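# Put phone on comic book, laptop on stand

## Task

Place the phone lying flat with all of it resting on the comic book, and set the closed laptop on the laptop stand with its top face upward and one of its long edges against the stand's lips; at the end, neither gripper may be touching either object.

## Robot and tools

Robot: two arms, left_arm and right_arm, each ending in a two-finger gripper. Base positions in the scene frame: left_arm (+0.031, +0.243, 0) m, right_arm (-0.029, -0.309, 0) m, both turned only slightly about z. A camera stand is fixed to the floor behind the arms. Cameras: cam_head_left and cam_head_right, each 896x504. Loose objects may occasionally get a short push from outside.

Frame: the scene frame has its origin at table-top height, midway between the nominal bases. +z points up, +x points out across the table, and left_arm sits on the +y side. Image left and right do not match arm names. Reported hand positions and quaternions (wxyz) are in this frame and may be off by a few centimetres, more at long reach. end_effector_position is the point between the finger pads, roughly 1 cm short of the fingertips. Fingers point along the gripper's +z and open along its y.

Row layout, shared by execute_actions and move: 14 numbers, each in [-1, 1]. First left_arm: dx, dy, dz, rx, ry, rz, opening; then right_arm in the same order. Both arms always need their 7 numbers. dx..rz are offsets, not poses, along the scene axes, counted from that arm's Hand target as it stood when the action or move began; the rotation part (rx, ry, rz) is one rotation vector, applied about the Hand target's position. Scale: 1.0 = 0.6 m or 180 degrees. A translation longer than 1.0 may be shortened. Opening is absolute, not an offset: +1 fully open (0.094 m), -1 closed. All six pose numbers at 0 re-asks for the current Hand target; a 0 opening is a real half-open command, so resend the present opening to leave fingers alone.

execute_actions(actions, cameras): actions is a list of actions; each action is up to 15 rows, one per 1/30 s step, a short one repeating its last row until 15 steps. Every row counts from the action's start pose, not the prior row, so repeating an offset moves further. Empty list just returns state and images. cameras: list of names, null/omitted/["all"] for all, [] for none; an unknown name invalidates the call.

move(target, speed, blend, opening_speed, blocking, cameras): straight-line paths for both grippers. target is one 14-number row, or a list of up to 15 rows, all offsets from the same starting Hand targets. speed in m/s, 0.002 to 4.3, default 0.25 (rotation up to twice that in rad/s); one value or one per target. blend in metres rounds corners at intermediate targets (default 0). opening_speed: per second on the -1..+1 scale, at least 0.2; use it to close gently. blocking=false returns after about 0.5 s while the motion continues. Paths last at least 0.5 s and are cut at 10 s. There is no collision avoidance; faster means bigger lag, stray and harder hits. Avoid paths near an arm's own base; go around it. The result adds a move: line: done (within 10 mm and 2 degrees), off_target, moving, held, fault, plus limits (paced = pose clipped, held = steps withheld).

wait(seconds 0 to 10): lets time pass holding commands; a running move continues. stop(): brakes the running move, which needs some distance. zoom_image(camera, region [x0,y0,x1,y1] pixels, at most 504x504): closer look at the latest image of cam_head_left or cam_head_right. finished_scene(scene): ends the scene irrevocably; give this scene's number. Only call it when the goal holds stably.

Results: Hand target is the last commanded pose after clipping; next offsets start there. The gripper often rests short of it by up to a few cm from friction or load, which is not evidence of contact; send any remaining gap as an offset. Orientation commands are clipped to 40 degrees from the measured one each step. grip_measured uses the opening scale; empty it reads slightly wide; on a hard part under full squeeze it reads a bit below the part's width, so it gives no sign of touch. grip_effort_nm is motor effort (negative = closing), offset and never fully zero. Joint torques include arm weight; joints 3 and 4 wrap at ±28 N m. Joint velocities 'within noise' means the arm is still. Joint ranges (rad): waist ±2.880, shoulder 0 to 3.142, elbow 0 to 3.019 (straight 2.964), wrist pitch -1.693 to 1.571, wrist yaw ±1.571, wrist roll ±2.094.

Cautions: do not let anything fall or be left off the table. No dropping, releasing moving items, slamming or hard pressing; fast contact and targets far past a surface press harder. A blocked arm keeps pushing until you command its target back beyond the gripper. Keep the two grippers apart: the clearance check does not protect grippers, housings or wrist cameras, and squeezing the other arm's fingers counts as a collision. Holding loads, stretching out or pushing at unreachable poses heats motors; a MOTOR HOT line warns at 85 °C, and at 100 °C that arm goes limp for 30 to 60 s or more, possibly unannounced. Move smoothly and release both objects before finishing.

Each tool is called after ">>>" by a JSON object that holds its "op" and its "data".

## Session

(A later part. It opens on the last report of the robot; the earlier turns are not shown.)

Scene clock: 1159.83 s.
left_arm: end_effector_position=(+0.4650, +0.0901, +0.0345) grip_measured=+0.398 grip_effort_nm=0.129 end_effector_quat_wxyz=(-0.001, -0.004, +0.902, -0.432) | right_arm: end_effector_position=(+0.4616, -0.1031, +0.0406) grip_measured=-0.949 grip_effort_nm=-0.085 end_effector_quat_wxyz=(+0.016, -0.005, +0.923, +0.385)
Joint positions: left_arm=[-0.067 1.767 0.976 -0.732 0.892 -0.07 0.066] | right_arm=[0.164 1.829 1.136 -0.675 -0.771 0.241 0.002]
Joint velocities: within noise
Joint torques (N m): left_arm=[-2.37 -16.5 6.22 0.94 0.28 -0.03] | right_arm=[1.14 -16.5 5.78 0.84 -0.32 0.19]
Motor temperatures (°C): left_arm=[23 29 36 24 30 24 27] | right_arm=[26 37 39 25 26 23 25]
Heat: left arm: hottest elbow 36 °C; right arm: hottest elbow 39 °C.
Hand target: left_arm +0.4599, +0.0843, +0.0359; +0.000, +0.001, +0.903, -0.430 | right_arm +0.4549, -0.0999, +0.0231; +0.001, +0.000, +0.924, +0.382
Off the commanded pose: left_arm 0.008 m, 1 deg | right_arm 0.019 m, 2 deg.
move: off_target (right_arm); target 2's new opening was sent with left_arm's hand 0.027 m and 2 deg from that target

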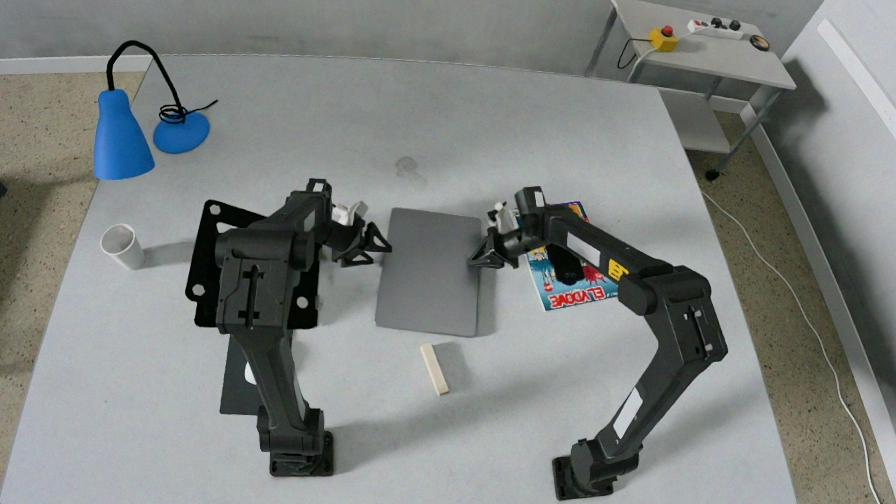

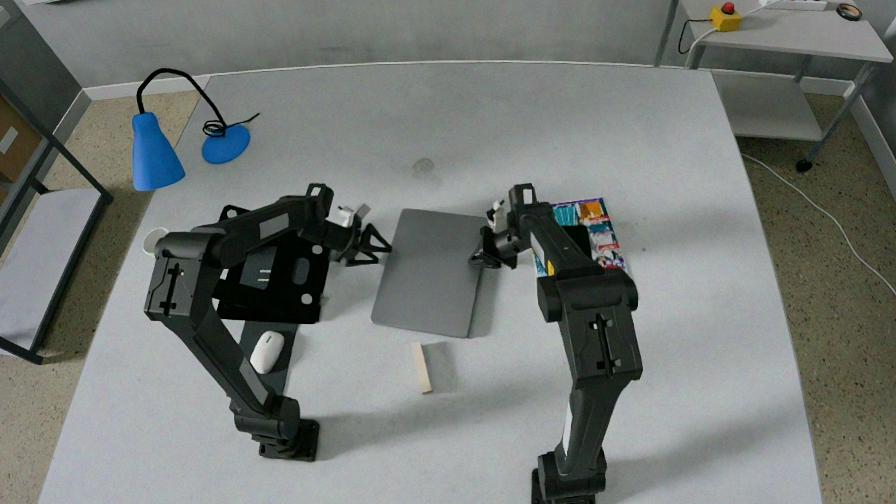

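>>> {"op": "move", "data": {"target": [[0,0,0,0,0,0,0.4,0,-0.12,0.03,0,0,0,-0.95],[0,0,0,0,0,0,0.4,0,-0.12,-0.015,0,0,0,-0.95],[0,-0.1,0,0,0,0,0.4,0,0.0,-0.015,0,0,0,-0.95]], "speed": [0.15,0.15,0.08]}}

>>> {"op": "zoom_image", "data": {"camera": "cam_head_left", "region": [300, 170, 560, 380]}}

Scene clock: 1165.43 s.
left_arm: end_effector_position=(+0.4681, +0.0600, +0.0349) grip_measured=+0.398 grip_effort_nm=0.100 end_effector_quat_wxyz=(+0.003, -0.036, +0.906, -0.422) | right_arm: end_effector_position=(+0.4623, -0.1273, +0.0285) grip_measured=-0.949 grip_effort_nm=-0.076 end_effector_quat_wxyz=(+0.008, +0.023, +0.924, +0.383)
Joint positions: left_arm=[-0.143 1.741 0.947 -0.59 0.855 -0.278 0.066] | right_arm=[0.117 1.846 1.125 -0.686 -0.772 0.238 0.002]
Joint velocities: within noise
Joint torques (N m): left_arm=[-6.77 -14.86 7.13 2.06 0.99 -0.06] | right_arm=[4.37 -16.79 5.81 1.85 -0.31 0.2]
Motor temperatures (°C): left_arm=[23 29 36 24 30 24 27] | right_arm=[26 37 38 25 26 23 25]
Heat: left arm: hottest elbow 36 °C; right arm: hottest elbow 38 °C.
Hand target: left_arm +0.4599, +0.0243, +0.0359; +0.000, +0.001, +0.903, -0.430 | right_arm +0.4548, -0.1000, +0.0139; +0.000, +0.000, +0.924, +0.382
Off the commanded pose: left_arm 0.037 m, 4 deg | right_arm 0.032 m, 3 deg.
move: off_target (left_arm, right_arm)

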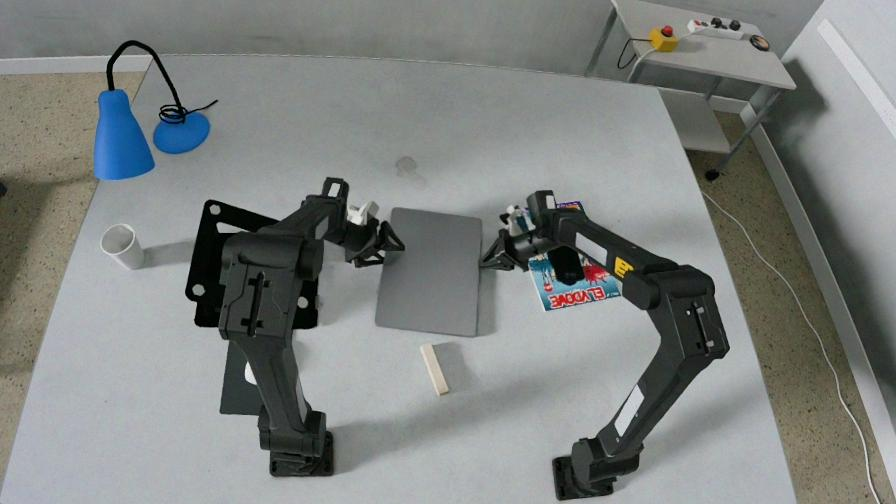

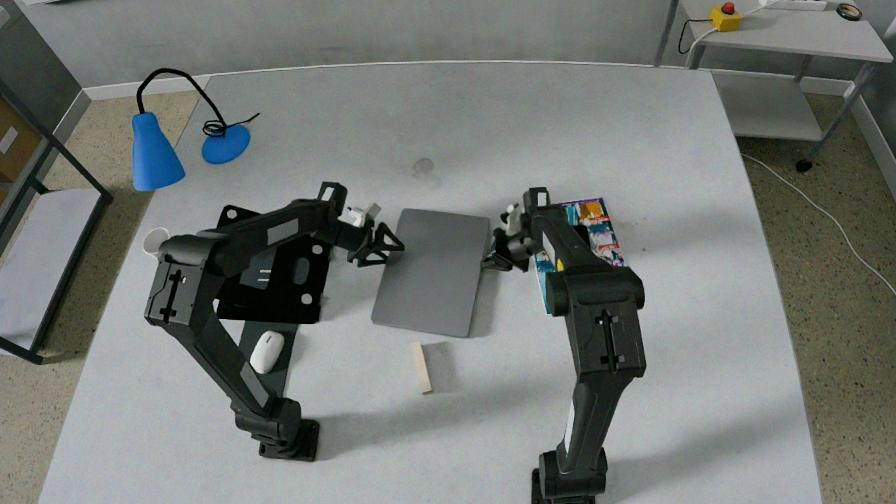

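Scaled by 1.938.

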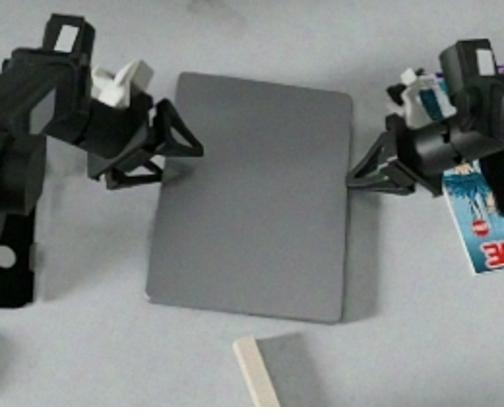

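>>> {"op": "move", "data": {"target": [0,0,0,0,0,0,-0.85,0,0.03,0,0,0,0,-0.95], "opening_speed": 0.5, "speed": 0.1}}

Scene clock: 1182.47 s.
left_arm: end_effector_position=(+0.4681, +0.0705, +0.0199) grip_measured=-0.594 grip_effort_nm=-0.984 end_effector_quat_wxyz=(+0.007, -0.039, +0.917, -0.398) | right_arm: end_effector_position=(+0.4649, -0.1266, +0.0286) grip_measured=-0.949 grip_effort_nm=-0.071 end_effector_quat_wxyz=(+0.014, +0.037, +0.927, +0.374)
Joint positions: left_arm=[-0.133 1.755 0.937 -0.579 0.804 -0.264 0.019] | right_arm=[0.124 1.836 1.117 -0.658 -0.747 0.284 0.002]
Joint velocities: within noise
Joint torques (N m): left_arm=[-8.23 -15.74 8.18 1.32 2.98 -0.1] | right_arm=[6.07 -15.97 6.3 2 -0.94 0.17]
Motor temperatures (°C): left_arm=[23 28 36 24 32 24 27] | right_arm=[27 37 38 25 26 23 25]
Heat: left arm: hottest elbow 36 °C; right arm: hottest elbow 38 °C.
Hand target: left_arm +0.4599, +0.0243, +0.0359; +0.000, +0.001, +0.903, -0.430 | right_arm +0.4548, -0.0821, +0.0139; +0.000, +0.000, +0.924, +0.382
Off the commanded pose: left_arm 0.050 m, 6 deg | right_arm 0.048 m, 5 deg.
move: off_target (left_arm, right_arm)

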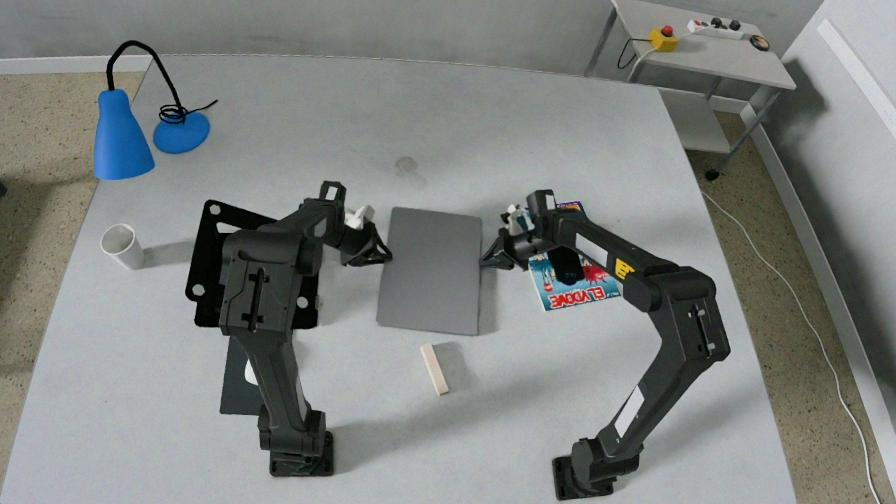

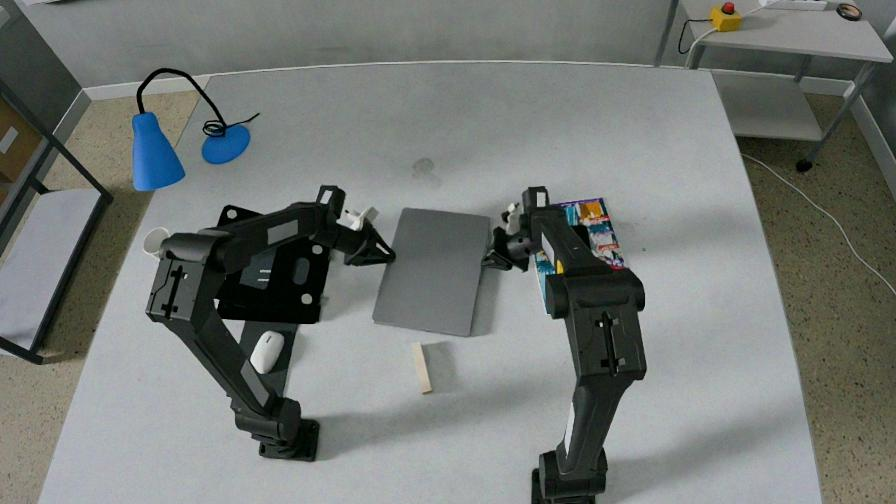

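>>> {"op": "move", "data": {"target": [[0.03,0.02,0.08,0,0,0,-0.9,0,0,0,0,0,0,-0.95],[0.07,0.05,0.2,0,0,0,-0.9,0,0,0,0,0,0,-0.95]], "speed": 0.09}}

Scene clock: 1187.27 s.
left_arm: end_effector_position=(+0.4597, +0.0686, +0.0925) grip_measured=-0.695 grip_effort_nm=-0.999 end_effector_quat_wxyz=(-0.057, -0.024, +0.911, -0.408) | right_arm: end_effector_position=(+0.4654, -0.1053, +0.0334) grip_measured=-0.949 grip_effort_nm=-0.061 end_effector_quat_wxyz=(+0.025, +0.012, +0.923, +0.384)
Joint positions: left_arm=[-0.127 1.687 1.081 -0.982 0.849 -0.143 0.014] | right_arm=[0.161 1.834 1.117 -0.616 -0.761 0.288 0.002]
Joint velocities: within noise
Joint torques (N m): left_arm=[-2.08 -19.66 18.58 -0.08 1.78 -0.16] | right_arm=[3.72 -15.44 6.74 0.73 -0.39 0.21]
Motor temperatures (°C): left_arm=[23 29 37 24 35 24 27] | right_arm=[27 37 38 25 26 23 25]
Heat: left arm: hottest elbow 37 °C; right arm: hottest elbow 38 °C.
Hand target: left_arm +0.5020, +0.0544, +0.1558; +0.000, +0.001, +0.903, -0.430 | right_arm +0.4548, -0.0820, +0.0139; +0.000, +0.000, +0.924, +0.382
Off the commanded pose: left_arm 0.077 m, 8 deg | right_arm 0.032 m, 3 deg.
move: off_target (left_arm, right_arm)

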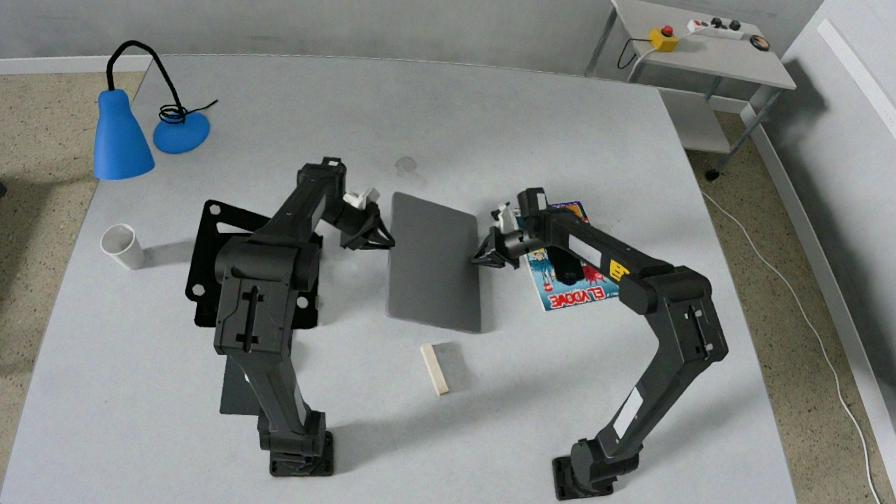

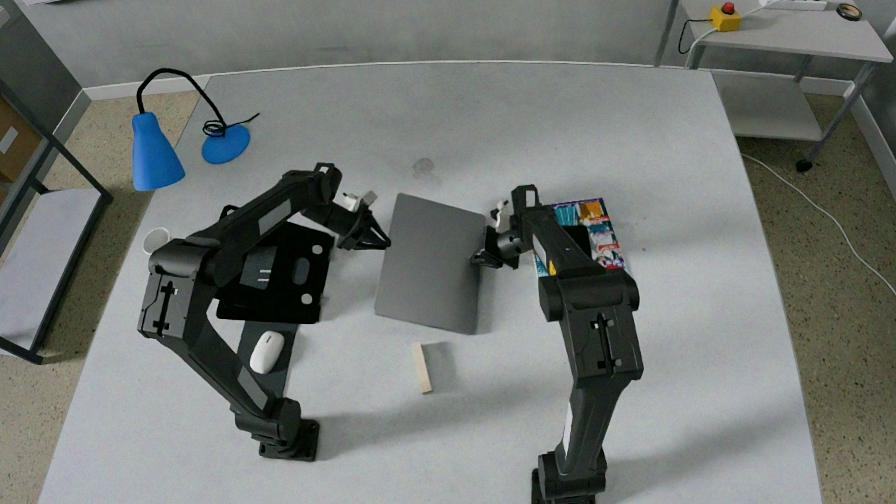

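>>> {"op": "move", "data": {"target": [[0.08,0.05,0.22,0,0,0,-0.9,0,-0.1,0,0,0,0,-0.95],[0.08,0.06,0.34,0.05,0,0.02,-0.9,-0.1,-0.2,0.35,0,0,0,-0.95]], "speed": 0.12}}

>>> {"op": "zoom_image", "data": {"camera": "cam_head_left", "region": [170, 150, 520, 400]}}

Scene clock: 1197.70 s.
left_arm: end_effector_position=(+0.5411, +0.0984, +0.3309) grip_measured=-0.898 grip_effort_nm=-0.081 end_effector_quat_wxyz=(-0.012, -0.042, +0.933, -0.357) | right_arm: end_effector_position=(+0.3776, -0.1968, +0.2007) grip_measured=-0.949 grip_effort_nm=-0.061 end_effector_quat_wxyz=(-0.028, +0.009, +0.924, +0.382)
Joint positions: left_arm=[-0.083 1.665 1.752 -1.599 0.728 -0.166 0.005] | right_arm=[-0.029 1.485 1.176 -1.349 -0.782 -0.041 0.002]
Joint velocities: within noise
Joint torques (N m): left_arm=[-2.73 -17.44 17.11 -0.01 0.31 -0.01] | right_arm=[-0.32 -14.86 11.81 -0.42 -0.47 -0.05]
Motor temperatures (°C): left_arm=[23 29 39 24 34 24 27] | right_arm=[27 37 37 25 26 23 25]
Heat: left arm: hottest elbow 39 °C; right arm: hottest shoulder 37 °C.
Hand target: left_arm +0.5499, +0.0903, +0.3599; +0.013, -0.027, +0.933, -0.358 | right_arm +0.3948, -0.2021, +0.2239; +0.001, +0.000, +0.924, +0.382
Off the commanded pose: left_arm 0.031 m, 3 deg | right_arm 0.029 m, 3 deg.
move: off_target (left_arm, right_arm)

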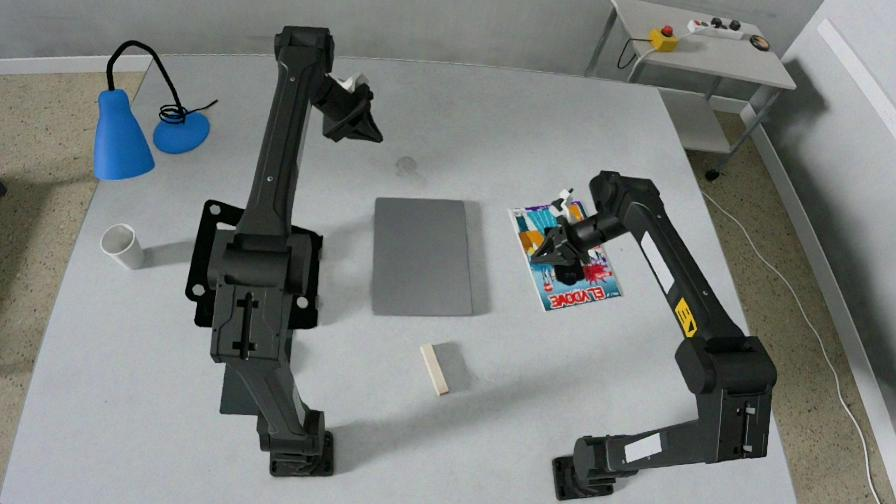

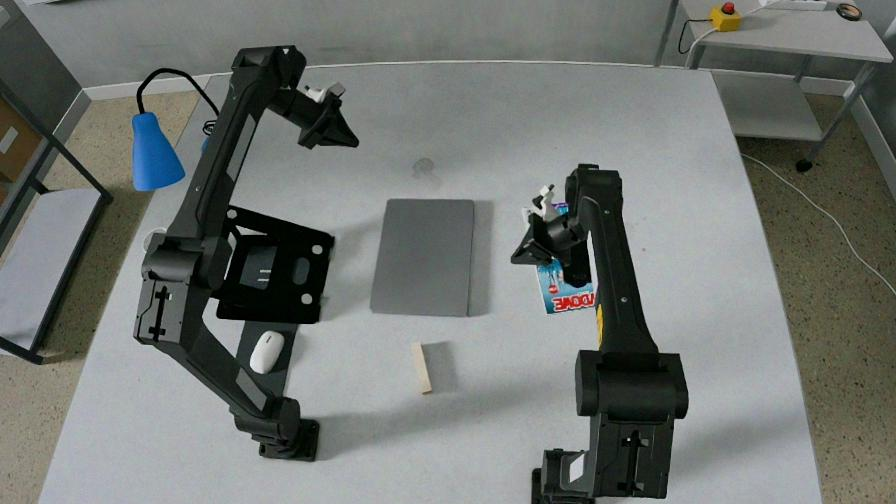

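Scaled by 1.440.

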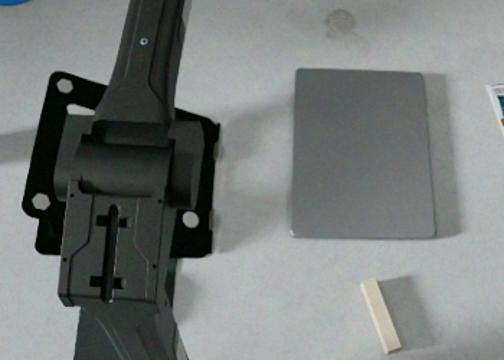

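>>> {"op": "move", "data": {"target": [[-0.108,0.1,-0.267,-0.05,0,-0.02,0.4,0.134,0.02,-0.04,0,0,0,0.4],[-0.108,0.1,-0.525,-0.05,0,-0.02,0.4,0.134,0.06,-0.298,0,0,0,0.4],[-0.108,0,-0.525,-0.05,0,-0.02,0.4,0.134,0.14,-0.298,0,0,0,0.4]], "speed": [0.2,0.12,0.06]}}

>>> {"op": "zoom_image", "data": {"camera": "cam_head_left", "region": [300, 150, 600, 350]}}

>>> {"op": "zoom_image", "data": {"camera": "cam_head_right", "region": [300, 150, 600, 350]}}

Scene clock: 1241.33 s.
left_arm: end_effector_position=(+0.4870, +0.0956, +0.0389) grip_measured=+0.398 grip_effort_nm=0.129 end_effector_quat_wxyz=(-0.006, -0.004, +0.903, -0.429) | right_arm: end_effector_position=(+0.4823, -0.1221, +0.0605) grip_measured=+0.399 grip_effort_nm=0.066 end_effector_quat_wxyz=(+0.014, -0.003, +0.923, +0.385)
Joint positions: left_arm=[-0.054 1.807 1.058 -0.803 0.888 -0.045 0.066] | right_arm=[0.121 1.84 1.222 -0.794 -0.777 0.184 0.066]
Joint velocities: within noise
Joint torques (N m): left_arm=[-2.02 -17.2 6.8 0.83 0.55 -0.04] | right_arm=[1.14 -17.85 5.83 0.79 -0.32 0.16]
Motor temperatures (°C): left_arm=[23 29 45 24 30 24 27] | right_arm=[26 37 45 25 26 23 25]
Heat: left arm: hottest elbow 45 °C; right arm: hottest elbow 45 °C.
Hand target: left_arm +0.4851, +0.0903, +0.0449; +0.000, +0.001, +0.903, -0.430 | right_arm +0.4752, -0.1179, +0.0453; +0.001, +0.000, +0.924, +0.382
Off the commanded pose: left_arm 0.008 m, 1 deg | right_arm 0.017 m, 2 deg.
move: off_target (right_arm)

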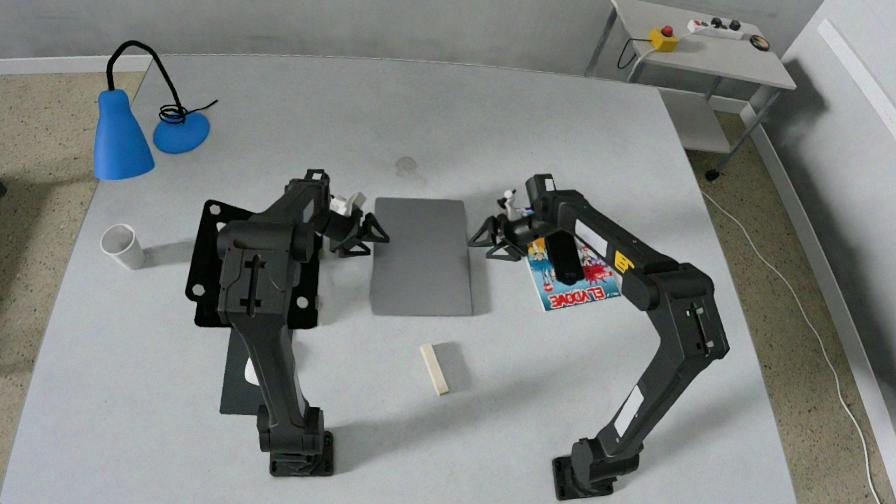

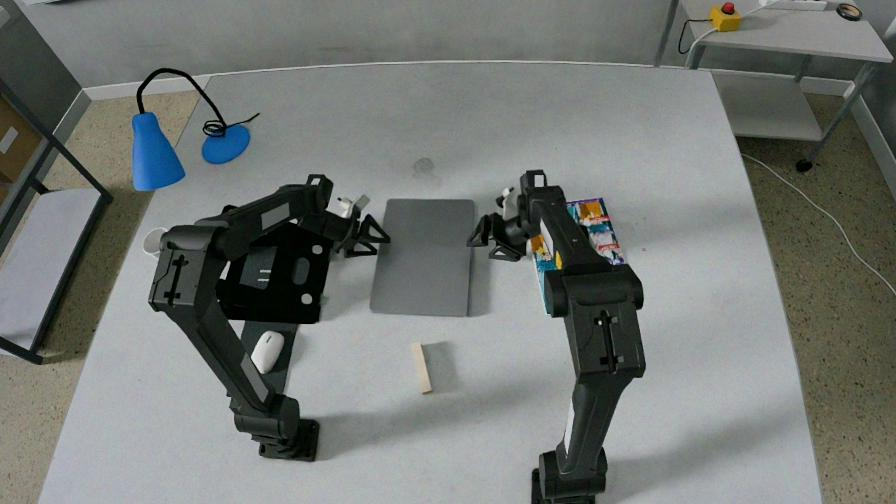

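Scaled by 1.680.

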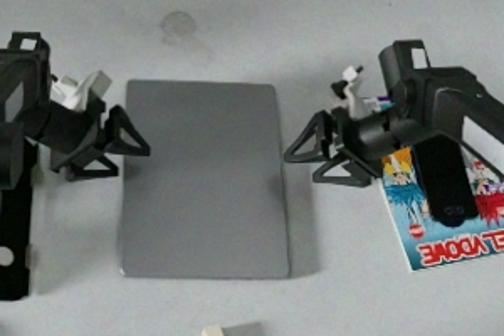

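Scaled by 1.680.

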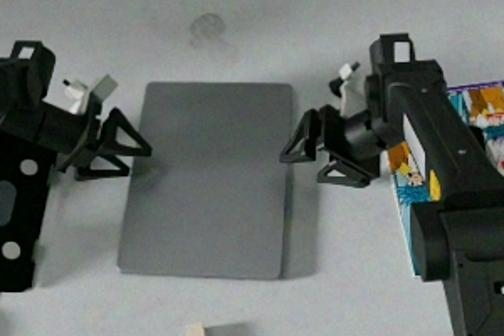

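>>> {"op": "move", "data": {"target": [[0,0,-0.01,0,0,0,0.4,0,0,-0.05,0,0,0,0.4],[0,-0.1,-0.015,0,0,0,0.4,0,0.1,-0.055,0,0,0,0.4]], "speed": [0.08,0.08]}}

>>> {"op": "zoom_image", "data": {"camera": "cam_head_left", "region": [300, 150, 600, 350]}}

Scene clock: 1245.80 s.
left_arm: end_effector_position=(+0.4951, +0.0749, +0.0351) grip_measured=+0.399 grip_effort_nm=0.095 end_effector_quat_wxyz=(+0.006, -0.042, +0.907, -0.420) | right_arm: end_effector_position=(+0.4846, -0.0831, +0.0371) grip_measured=+0.399 grip_effort_nm=0.046 end_effector_quat_wxyz=(+0.016, +0.018, +0.924, +0.382)
Joint positions: left_arm=[-0.105 1.79 1.025 -0.646 0.855 -0.241 0.066] | right_arm=[0.197 1.875 1.197 -0.637 -0.751 0.343 0.066]
Joint velocities: within noise
Joint torques (N m): left_arm=[-7.94 -16.67 7.51 1.91 1.21 0.01] | right_arm=[3.84 -15.97 6.32 1.8 -0.47 0.11]
Motor temperatures (°C): left_arm=[23 29 44 24 30 24 27] | right_arm=[26 37 44 25 26 23 25]
Heat: left arm: hottest elbow 44 °C; right arm: hottest elbow 44 °C.
Hand target: left_arm +0.4852, +0.0304, +0.0359; +0.000, +0.001, +0.903, -0.430 | right_arm +0.4751, -0.0580, +0.0123; +0.000, +0.000, +0.924, +0.382
Off the commanded pose: left_arm 0.046 m, 5 deg | right_arm 0.037 m, 3 deg.
move: off_target (left_arm, right_arm)

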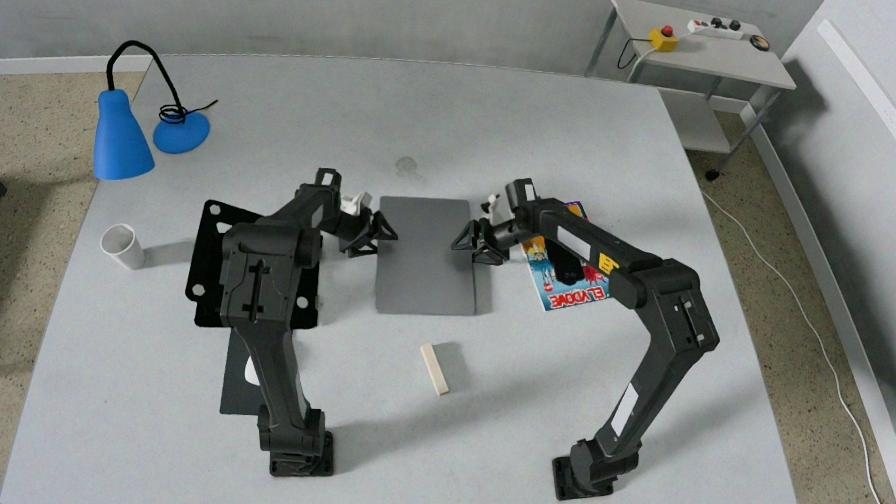

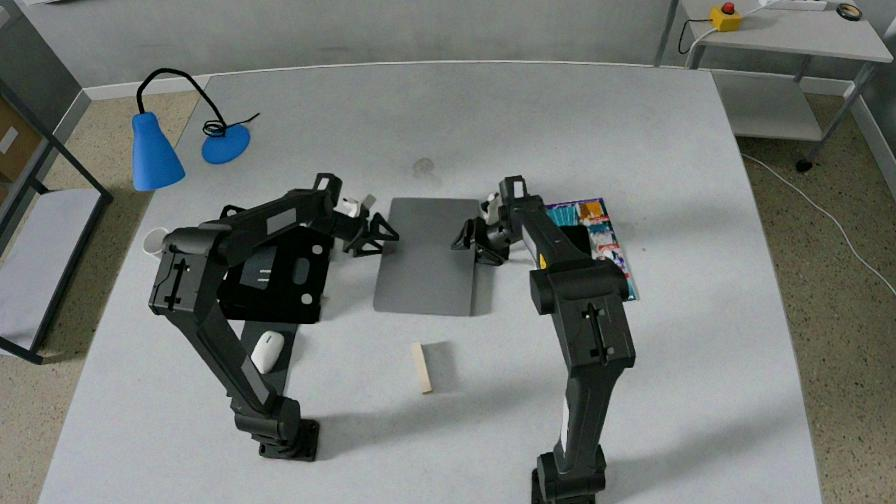

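Scaled by 1.680.

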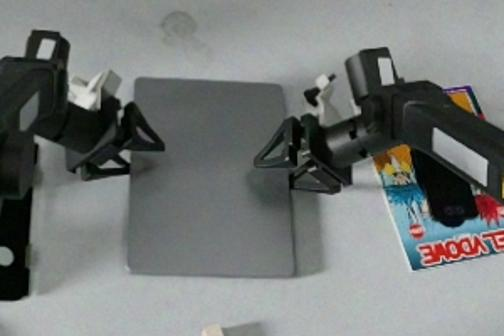

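>>> {"op": "move", "data": {"target": [0,0.01,0,0,0,0,-0.9,0,0.03,0,0,0,0,-0.9], "opening_speed": 0.5, "speed": 0.1}}

>>> {"op": "zoom_image", "data": {"camera": "cam_head_left", "region": [300, 150, 600, 350]}}

Scene clock: 1250.63 s.
left_arm: end_effector_position=(+0.4940, +0.0871, +0.0201) grip_measured=-0.593 grip_effort_nm=-0.989 end_effector_quat_wxyz=(+0.009, -0.043, +0.916, -0.398) | right_arm: end_effector_position=(+0.4853, -0.0939, +0.0248) grip_measured=-0.560 grip_effort_nm=-1.023 end_effector_quat_wxyz=(+0.016, +0.041, +0.932, +0.359)
Joint positions: left_arm=[-0.091 1.805 1.017 -0.644 0.81 -0.215 0.019] | right_arm=[0.19 1.881 1.186 -0.628 -0.699 0.374 0.021]
Joint velocities: within noise
Joint torques (N m): left_arm=[-8.64 -17.61 7.95 1.24 2.95 -0.09] | right_arm=[6.48 -16.32 7.27 2.25 -1.97 0.19]
Motor temperatures (°C): left_arm=[23 29 43 24 32 23 27] | right_arm=[26 37 43 25 26 23 25]
Heat: left arm: hottest elbow 43 °C; right arm: hottest elbow 43 °C.
Hand target: left_arm +0.4850, +0.0363, +0.0359; +0.000, +0.001, +0.903, -0.430 | right_arm +0.4753, -0.0400, +0.0122; +0.001, +0.000, +0.924, +0.382
Off the commanded pose: left_arm 0.054 m, 7 deg | right_arm 0.056 m, 6 deg.
move: off_target (left_arm, right_arm)

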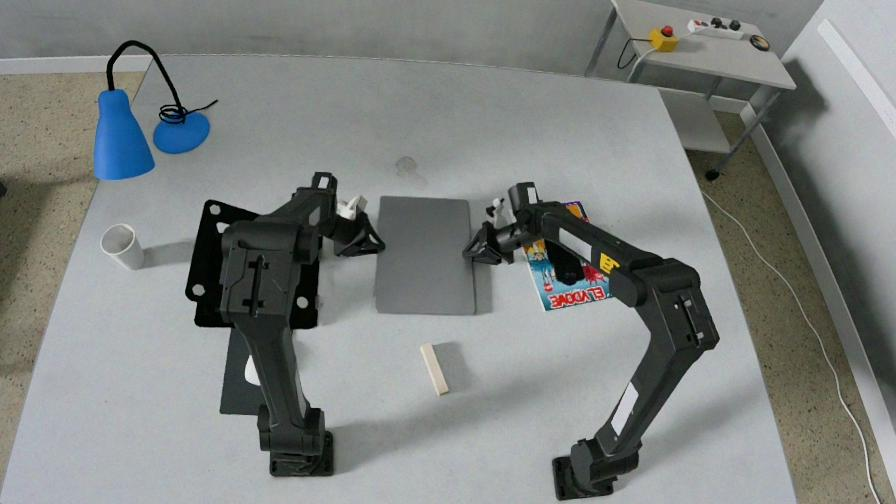

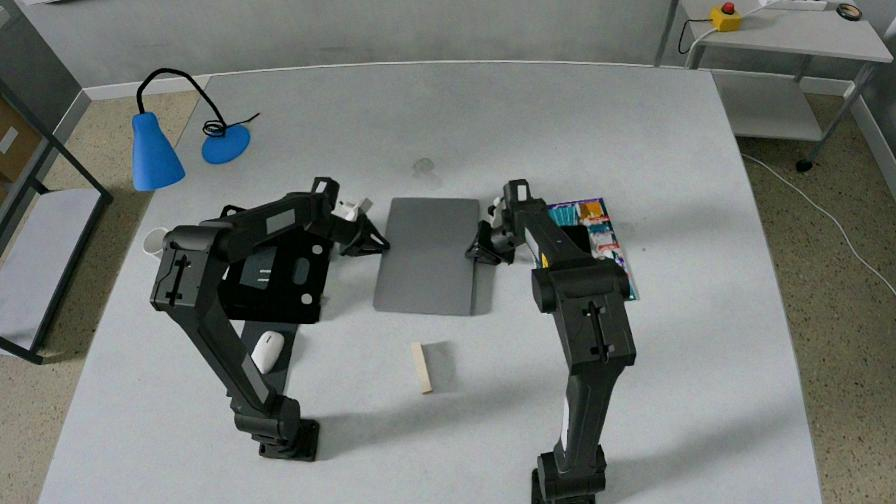

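Scaled by 1.680.

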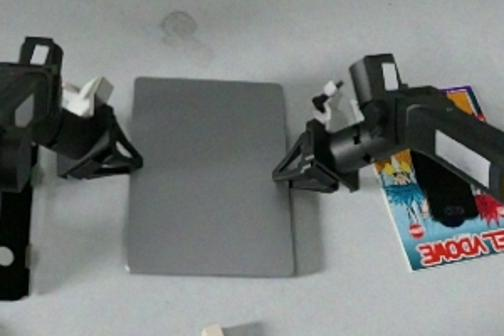

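>>> {"op": "move", "data": {"target": [[0.02,0.01,0.1,0,0,0,-0.95,0.02,0,0.14,0,0,0,-0.95],[0.04,0.01,0.17,0,0,0,-0.95,0.04,0,0.21,0,0,0,-0.95]], "speed": 0.06}}

>>> {"op": "zoom_image", "data": {"camera": "cam_head_left", "region": [300, 150, 600, 350]}}

Scene clock: 1256.10 s.
left_arm: end_effector_position=(+0.4746, +0.0875, +0.0636) grip_measured=-0.618 grip_effort_nm=-1.009 end_effector_quat_wxyz=(-0.054, -0.062, +0.915, -0.396) | right_arm: end_effector_position=(+0.4686, -0.0964, +0.0677) grip_measured=-0.564 grip_effort_nm=-1.038 end_effector_quat_wxyz=(-0.051, +0.060, +0.935, +0.346)
Joint positions: left_arm=[-0.09 1.744 1.078 -0.915 0.821 -0.192 0.018] | right_arm=[0.189 1.837 1.27 -0.907 -0.708 0.359 0.02]
Joint velocities: within noise
Joint torques (N m): left_arm=[-6.89 -21.66 17.31 -0.2 2.9 0.07] | right_arm=[5.77 -24.35 14.49 0.42 -1.97 0.19]
Motor temperatures (°C): left_arm=[23 29 43 24 36 23 27] | right_arm=[26 37 43 25 28 23 26]
Heat: left arm: hottest elbow 43 °C; right arm: hottest elbow 43 °C.
Hand target: left_arm +0.5092, +0.0423, +0.1379; +0.000, +0.001, +0.903, -0.431 | right_arm +0.4992, -0.0399, +0.1381; +0.001, +0.000, +0.924, +0.382
Off the commanded pose: left_arm 0.094 m, 10 deg | right_arm 0.095 m, 10 deg.
move: off_target (left_arm, right_arm)

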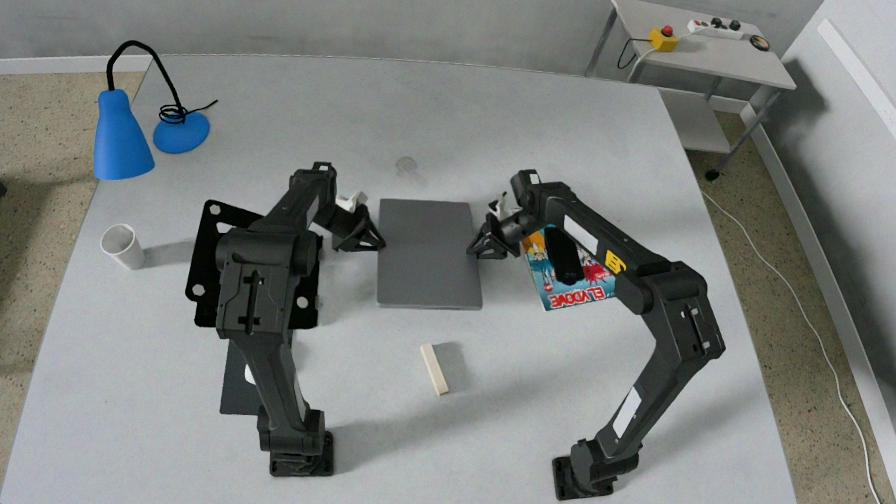

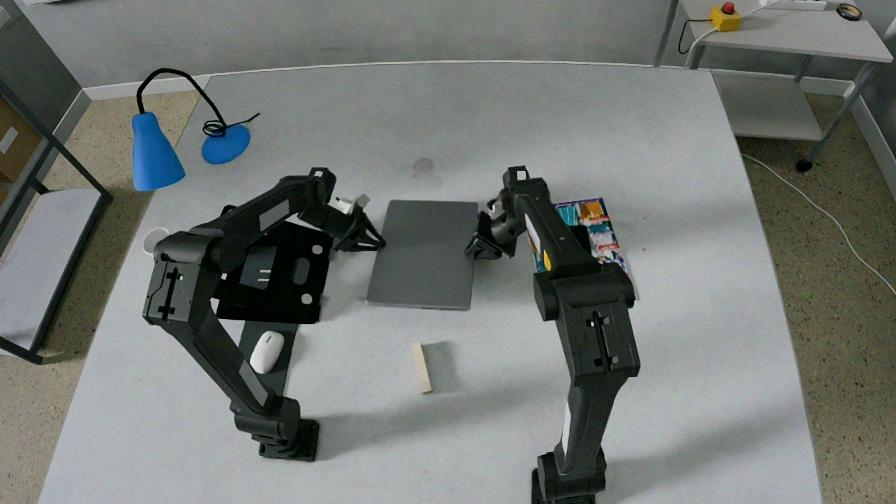

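Scaled by 1.680.

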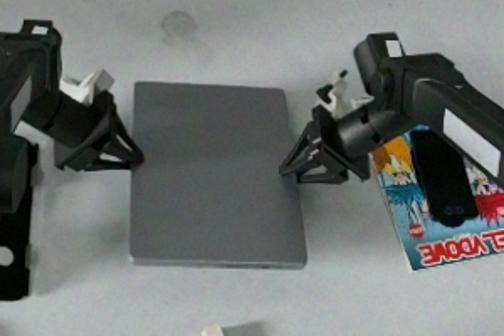

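>>> {"op": "move", "data": {"target": [[-0.01,0,0.12,0,0,0,-0.95,-0.01,0,0.12,0,0,0,-0.95],[-0.05,0.25,0.14,0.02,0,0,-0.95,-0.05,0.25,0.12,0.02,0,0,-0.95]], "speed": [0.07,0.09], "blend": [0.02,0]}}

>>> {"op": "zoom_image", "data": {"camera": "cam_head_left", "region": [170, 150, 570, 370]}}

Scene clock: 1270.53 s.
left_arm: end_effector_position=(+0.4657, +0.2196, +0.1712) grip_measured=-0.686 grip_effort_nm=-1.004 end_effector_quat_wxyz=(-0.029, -0.036, +0.922, -0.385) | right_arm: end_effector_position=(+0.4395, +0.0375, +0.1307) grip_measured=-0.725 grip_effort_nm=-0.955 end_effector_quat_wxyz=(-0.060, +0.066, +0.933, +0.350)
Joint positions: left_arm=[0.198 1.635 1.262 -1.455 0.76 0.253 0.015] | right_arm=[0.446 1.769 1.346 -0.851 -0.672 0.696 0.013]
Joint velocities: within noise
Joint torques (N m): left_arm=[-4.95 -19.84 15.66 -1.96 2.37 0.16] | right_arm=[5.66 -21.95 17.63 2.44 -1.77 0.29]
Motor temperatures (°C): left_arm=[23 30 45 24 41 23 28] | right_arm=[27 38 47 25 31 23 26]
Heat: left arm: hottest elbow 45 °C; right arm: hottest elbow 47 °C.
Hand target: left_arm +0.4792, +0.1923, +0.2220; +0.000, +0.001, +0.916, -0.402 | right_arm +0.4692, +0.1101, +0.2104; +0.001, +0.000, +0.912, +0.411
Off the commanded pose: left_arm 0.059 m, 6 deg | right_arm 0.112 m, 13 deg.
move: off_target (left_arm, right_arm)

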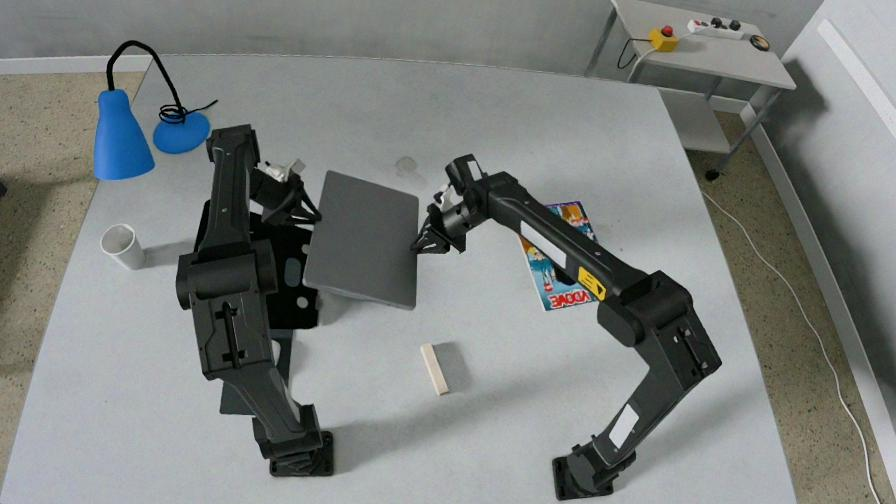

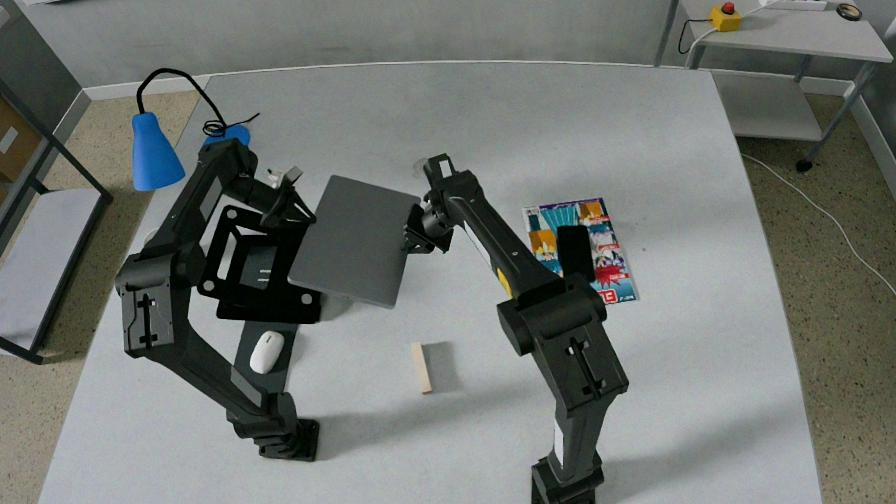

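Scaled by 1.260.

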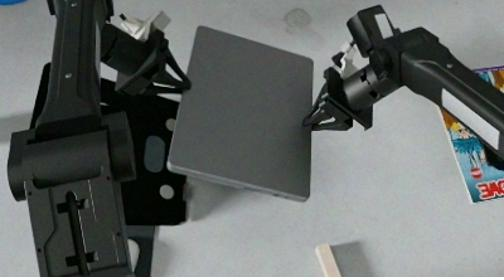

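>>> {"op": "move", "data": {"target": [[-0.02,0.15,0.03,0.04,0,0.0,-0.95,0.0,0.15,0,0.04,0,0,-0.95],[-0.04,0.305,0.067,0.083,0,0,-0.95,0.0,0.3,-0.01,0.083,0,0,-0.95]], "speed": [0.09,0.09], "blend": [0.02,0]}}

>>> {"op": "zoom_image", "data": {"camera": "cam_head_left", "region": [120, 130, 520, 370]}}

>>> {"op": "zoom_image", "data": {"camera": "cam_head_right", "region": [120, 130, 520, 370]}}

Scene clock: 1280.43 s.
left_arm: end_effector_position=(+0.4425, +0.3634, +0.2346) grip_measured=-0.948 grip_effort_nm=-0.085 end_effector_quat_wxyz=(+0.014, -0.021, +0.962, -0.271) | right_arm: end_effector_position=(+0.4601, +0.2689, +0.1803) grip_measured=-0.949 grip_effort_nm=-0.081 end_effector_quat_wxyz=(-0.015, +0.015, +0.861, +0.508)
Joint positions: left_arm=[0.454 1.588 1.448 -1.67 0.501 0.5 0.002] | right_arm=[0.71 1.987 1.62 -0.339 -0.732 1.1 0.002]
Joint velocities: within noise
Joint torques (N m): left_arm=[-0.91 -16.62 16.12 -0.47 0.22 0.17] | right_arm=[1.49 -22.89 13.56 1.78 -0.18 0.2]
Motor temperatures (°C): left_arm=[23 31 46 24 41 24 28] | right_arm=[27 39 51 25 31 23 26]
Heat: left arm: hottest elbow 46 °C; right arm: hottest elbow 51 °C.
Hand target: left_arm +0.4552, +0.3753, +0.2622; +0.000, +0.001, +0.960, -0.279 | right_arm +0.4694, +0.2900, +0.2042; +0.001, +0.000, +0.850, +0.526
Off the commanded pose: left_arm 0.033 m, 3 deg | right_arm 0.033 m, 3 deg.
joint sent to its limit (left arm) — joint 4 (wrist pitch), lower limit. The joint targets are off in orientation, not in position.
move: off_target (left_arm, right_arm)

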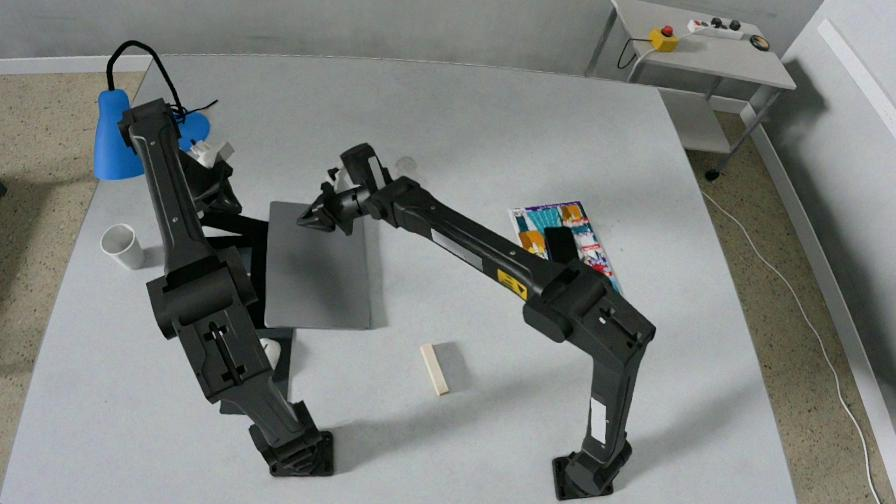

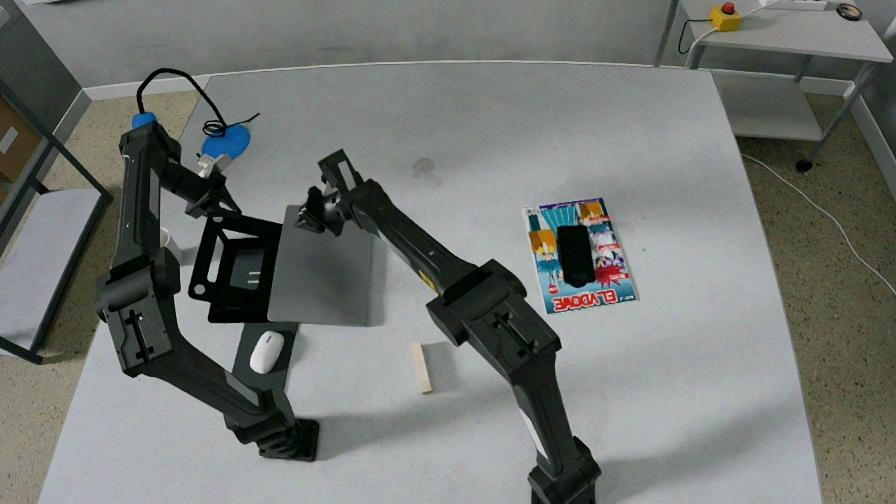

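Scaled by 1.260.

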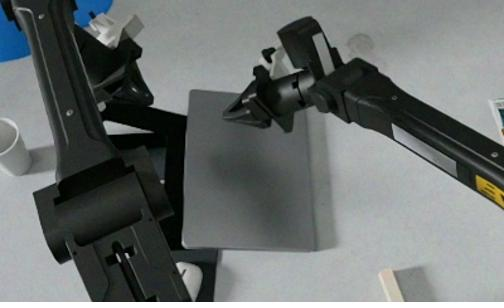

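Scaled by 1.260.

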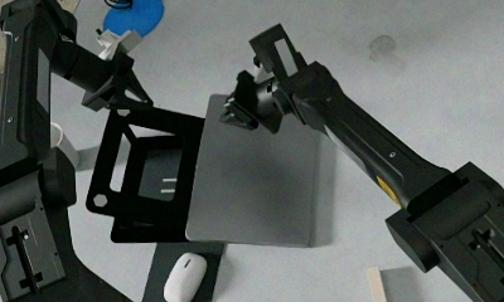

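>>> {"op": "move", "data": {"target": [[-0.04,0.15,0.03,0.08,0,0,-0.95,-0.024,-0.2,0.03,0,0,0,0.4],[-0.06,0.32,-0.02,0.16,0,0,-0.95,-0.024,-0.42,-0.1,0,0,0,0.4]], "speed": [0.2,0.25], "blend": [0.03,0]}}

>>> {"op": "zoom_image", "data": {"camera": "cam_head_left", "region": [150, 150, 450, 350]}}

>>> {"op": "zoom_image", "data": {"camera": "cam_head_right", "region": [150, 150, 450, 350]}}

Scene clock: 1296.60 s.
left_arm: end_effector_position=(+0.4048, +0.5484, +0.2283) grip_measured=-0.948 grip_effort_nm=-0.081 end_effector_quat_wxyz=(-0.029, +0.000, +0.998, -0.056) | right_arm: end_effector_position=(+0.4584, +0.0410, +0.1384) grip_measured=+0.399 grip_effort_nm=0.071 end_effector_quat_wxyz=(-0.001, +0.003, +0.851, +0.526)
Joint positions: left_arm=[0.675 1.68 1.614 -1.622 0.049 0.707 0.002] | right_arm=[0.376 1.77 1.179 -0.339 -0.979 0.738 0.066]
Joint velocities: within noise
Joint torques (N m): left_arm=[-1.2 -16.03 16.57 0.54 -0.04 0.09] | right_arm=[0.32 -20.95 7.02 0.58 -0.46 -0.02]
Motor temperatures (°C): left_arm=[23 31 47 24 36 24 27] | right_arm=[27 39 53 25 28 23 26]
Heat: left arm: hottest elbow 47 °C; right arm: hottest elbow 53 °C.
Hand target: left_arm +0.4192, +0.5673, +0.2502; -0.001, +0.001, +0.999, -0.032 | right_arm +0.4549, +0.0380, +0.1443; +0.001, +0.000, +0.850, +0.526
Off the commanded pose: left_arm 0.032 m, 4 deg | right_arm 0.007 m, 0 deg.
move: off_target (left_arm)

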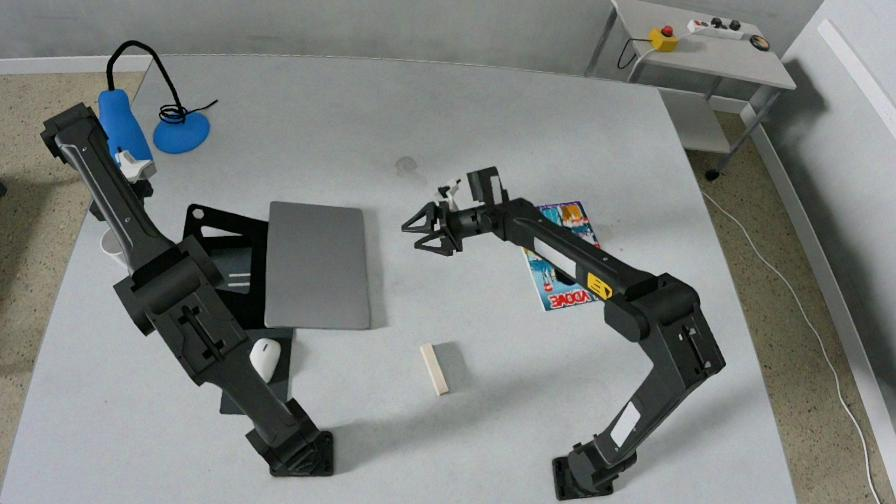

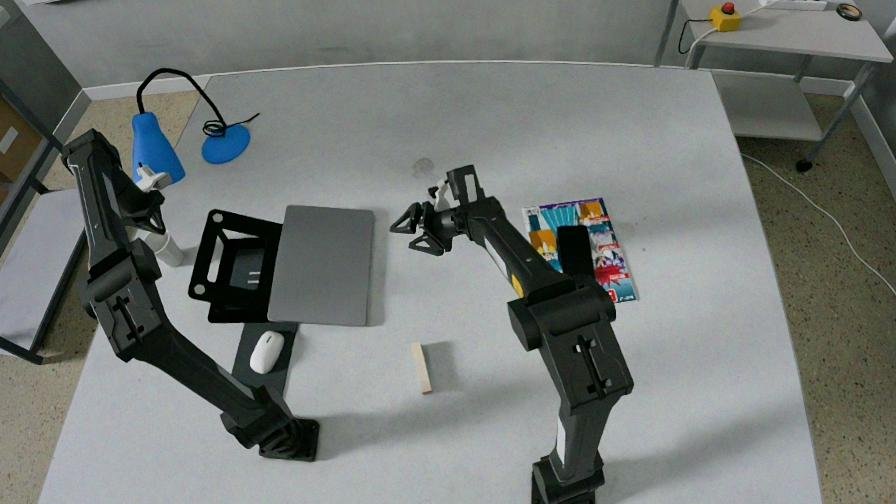

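Scaled by 1.680.

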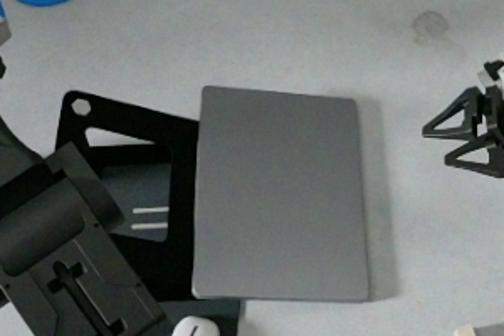

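Scaled by 1.680.

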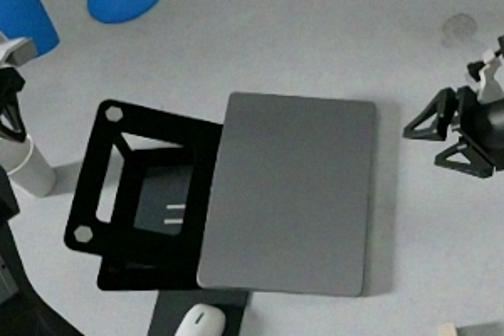

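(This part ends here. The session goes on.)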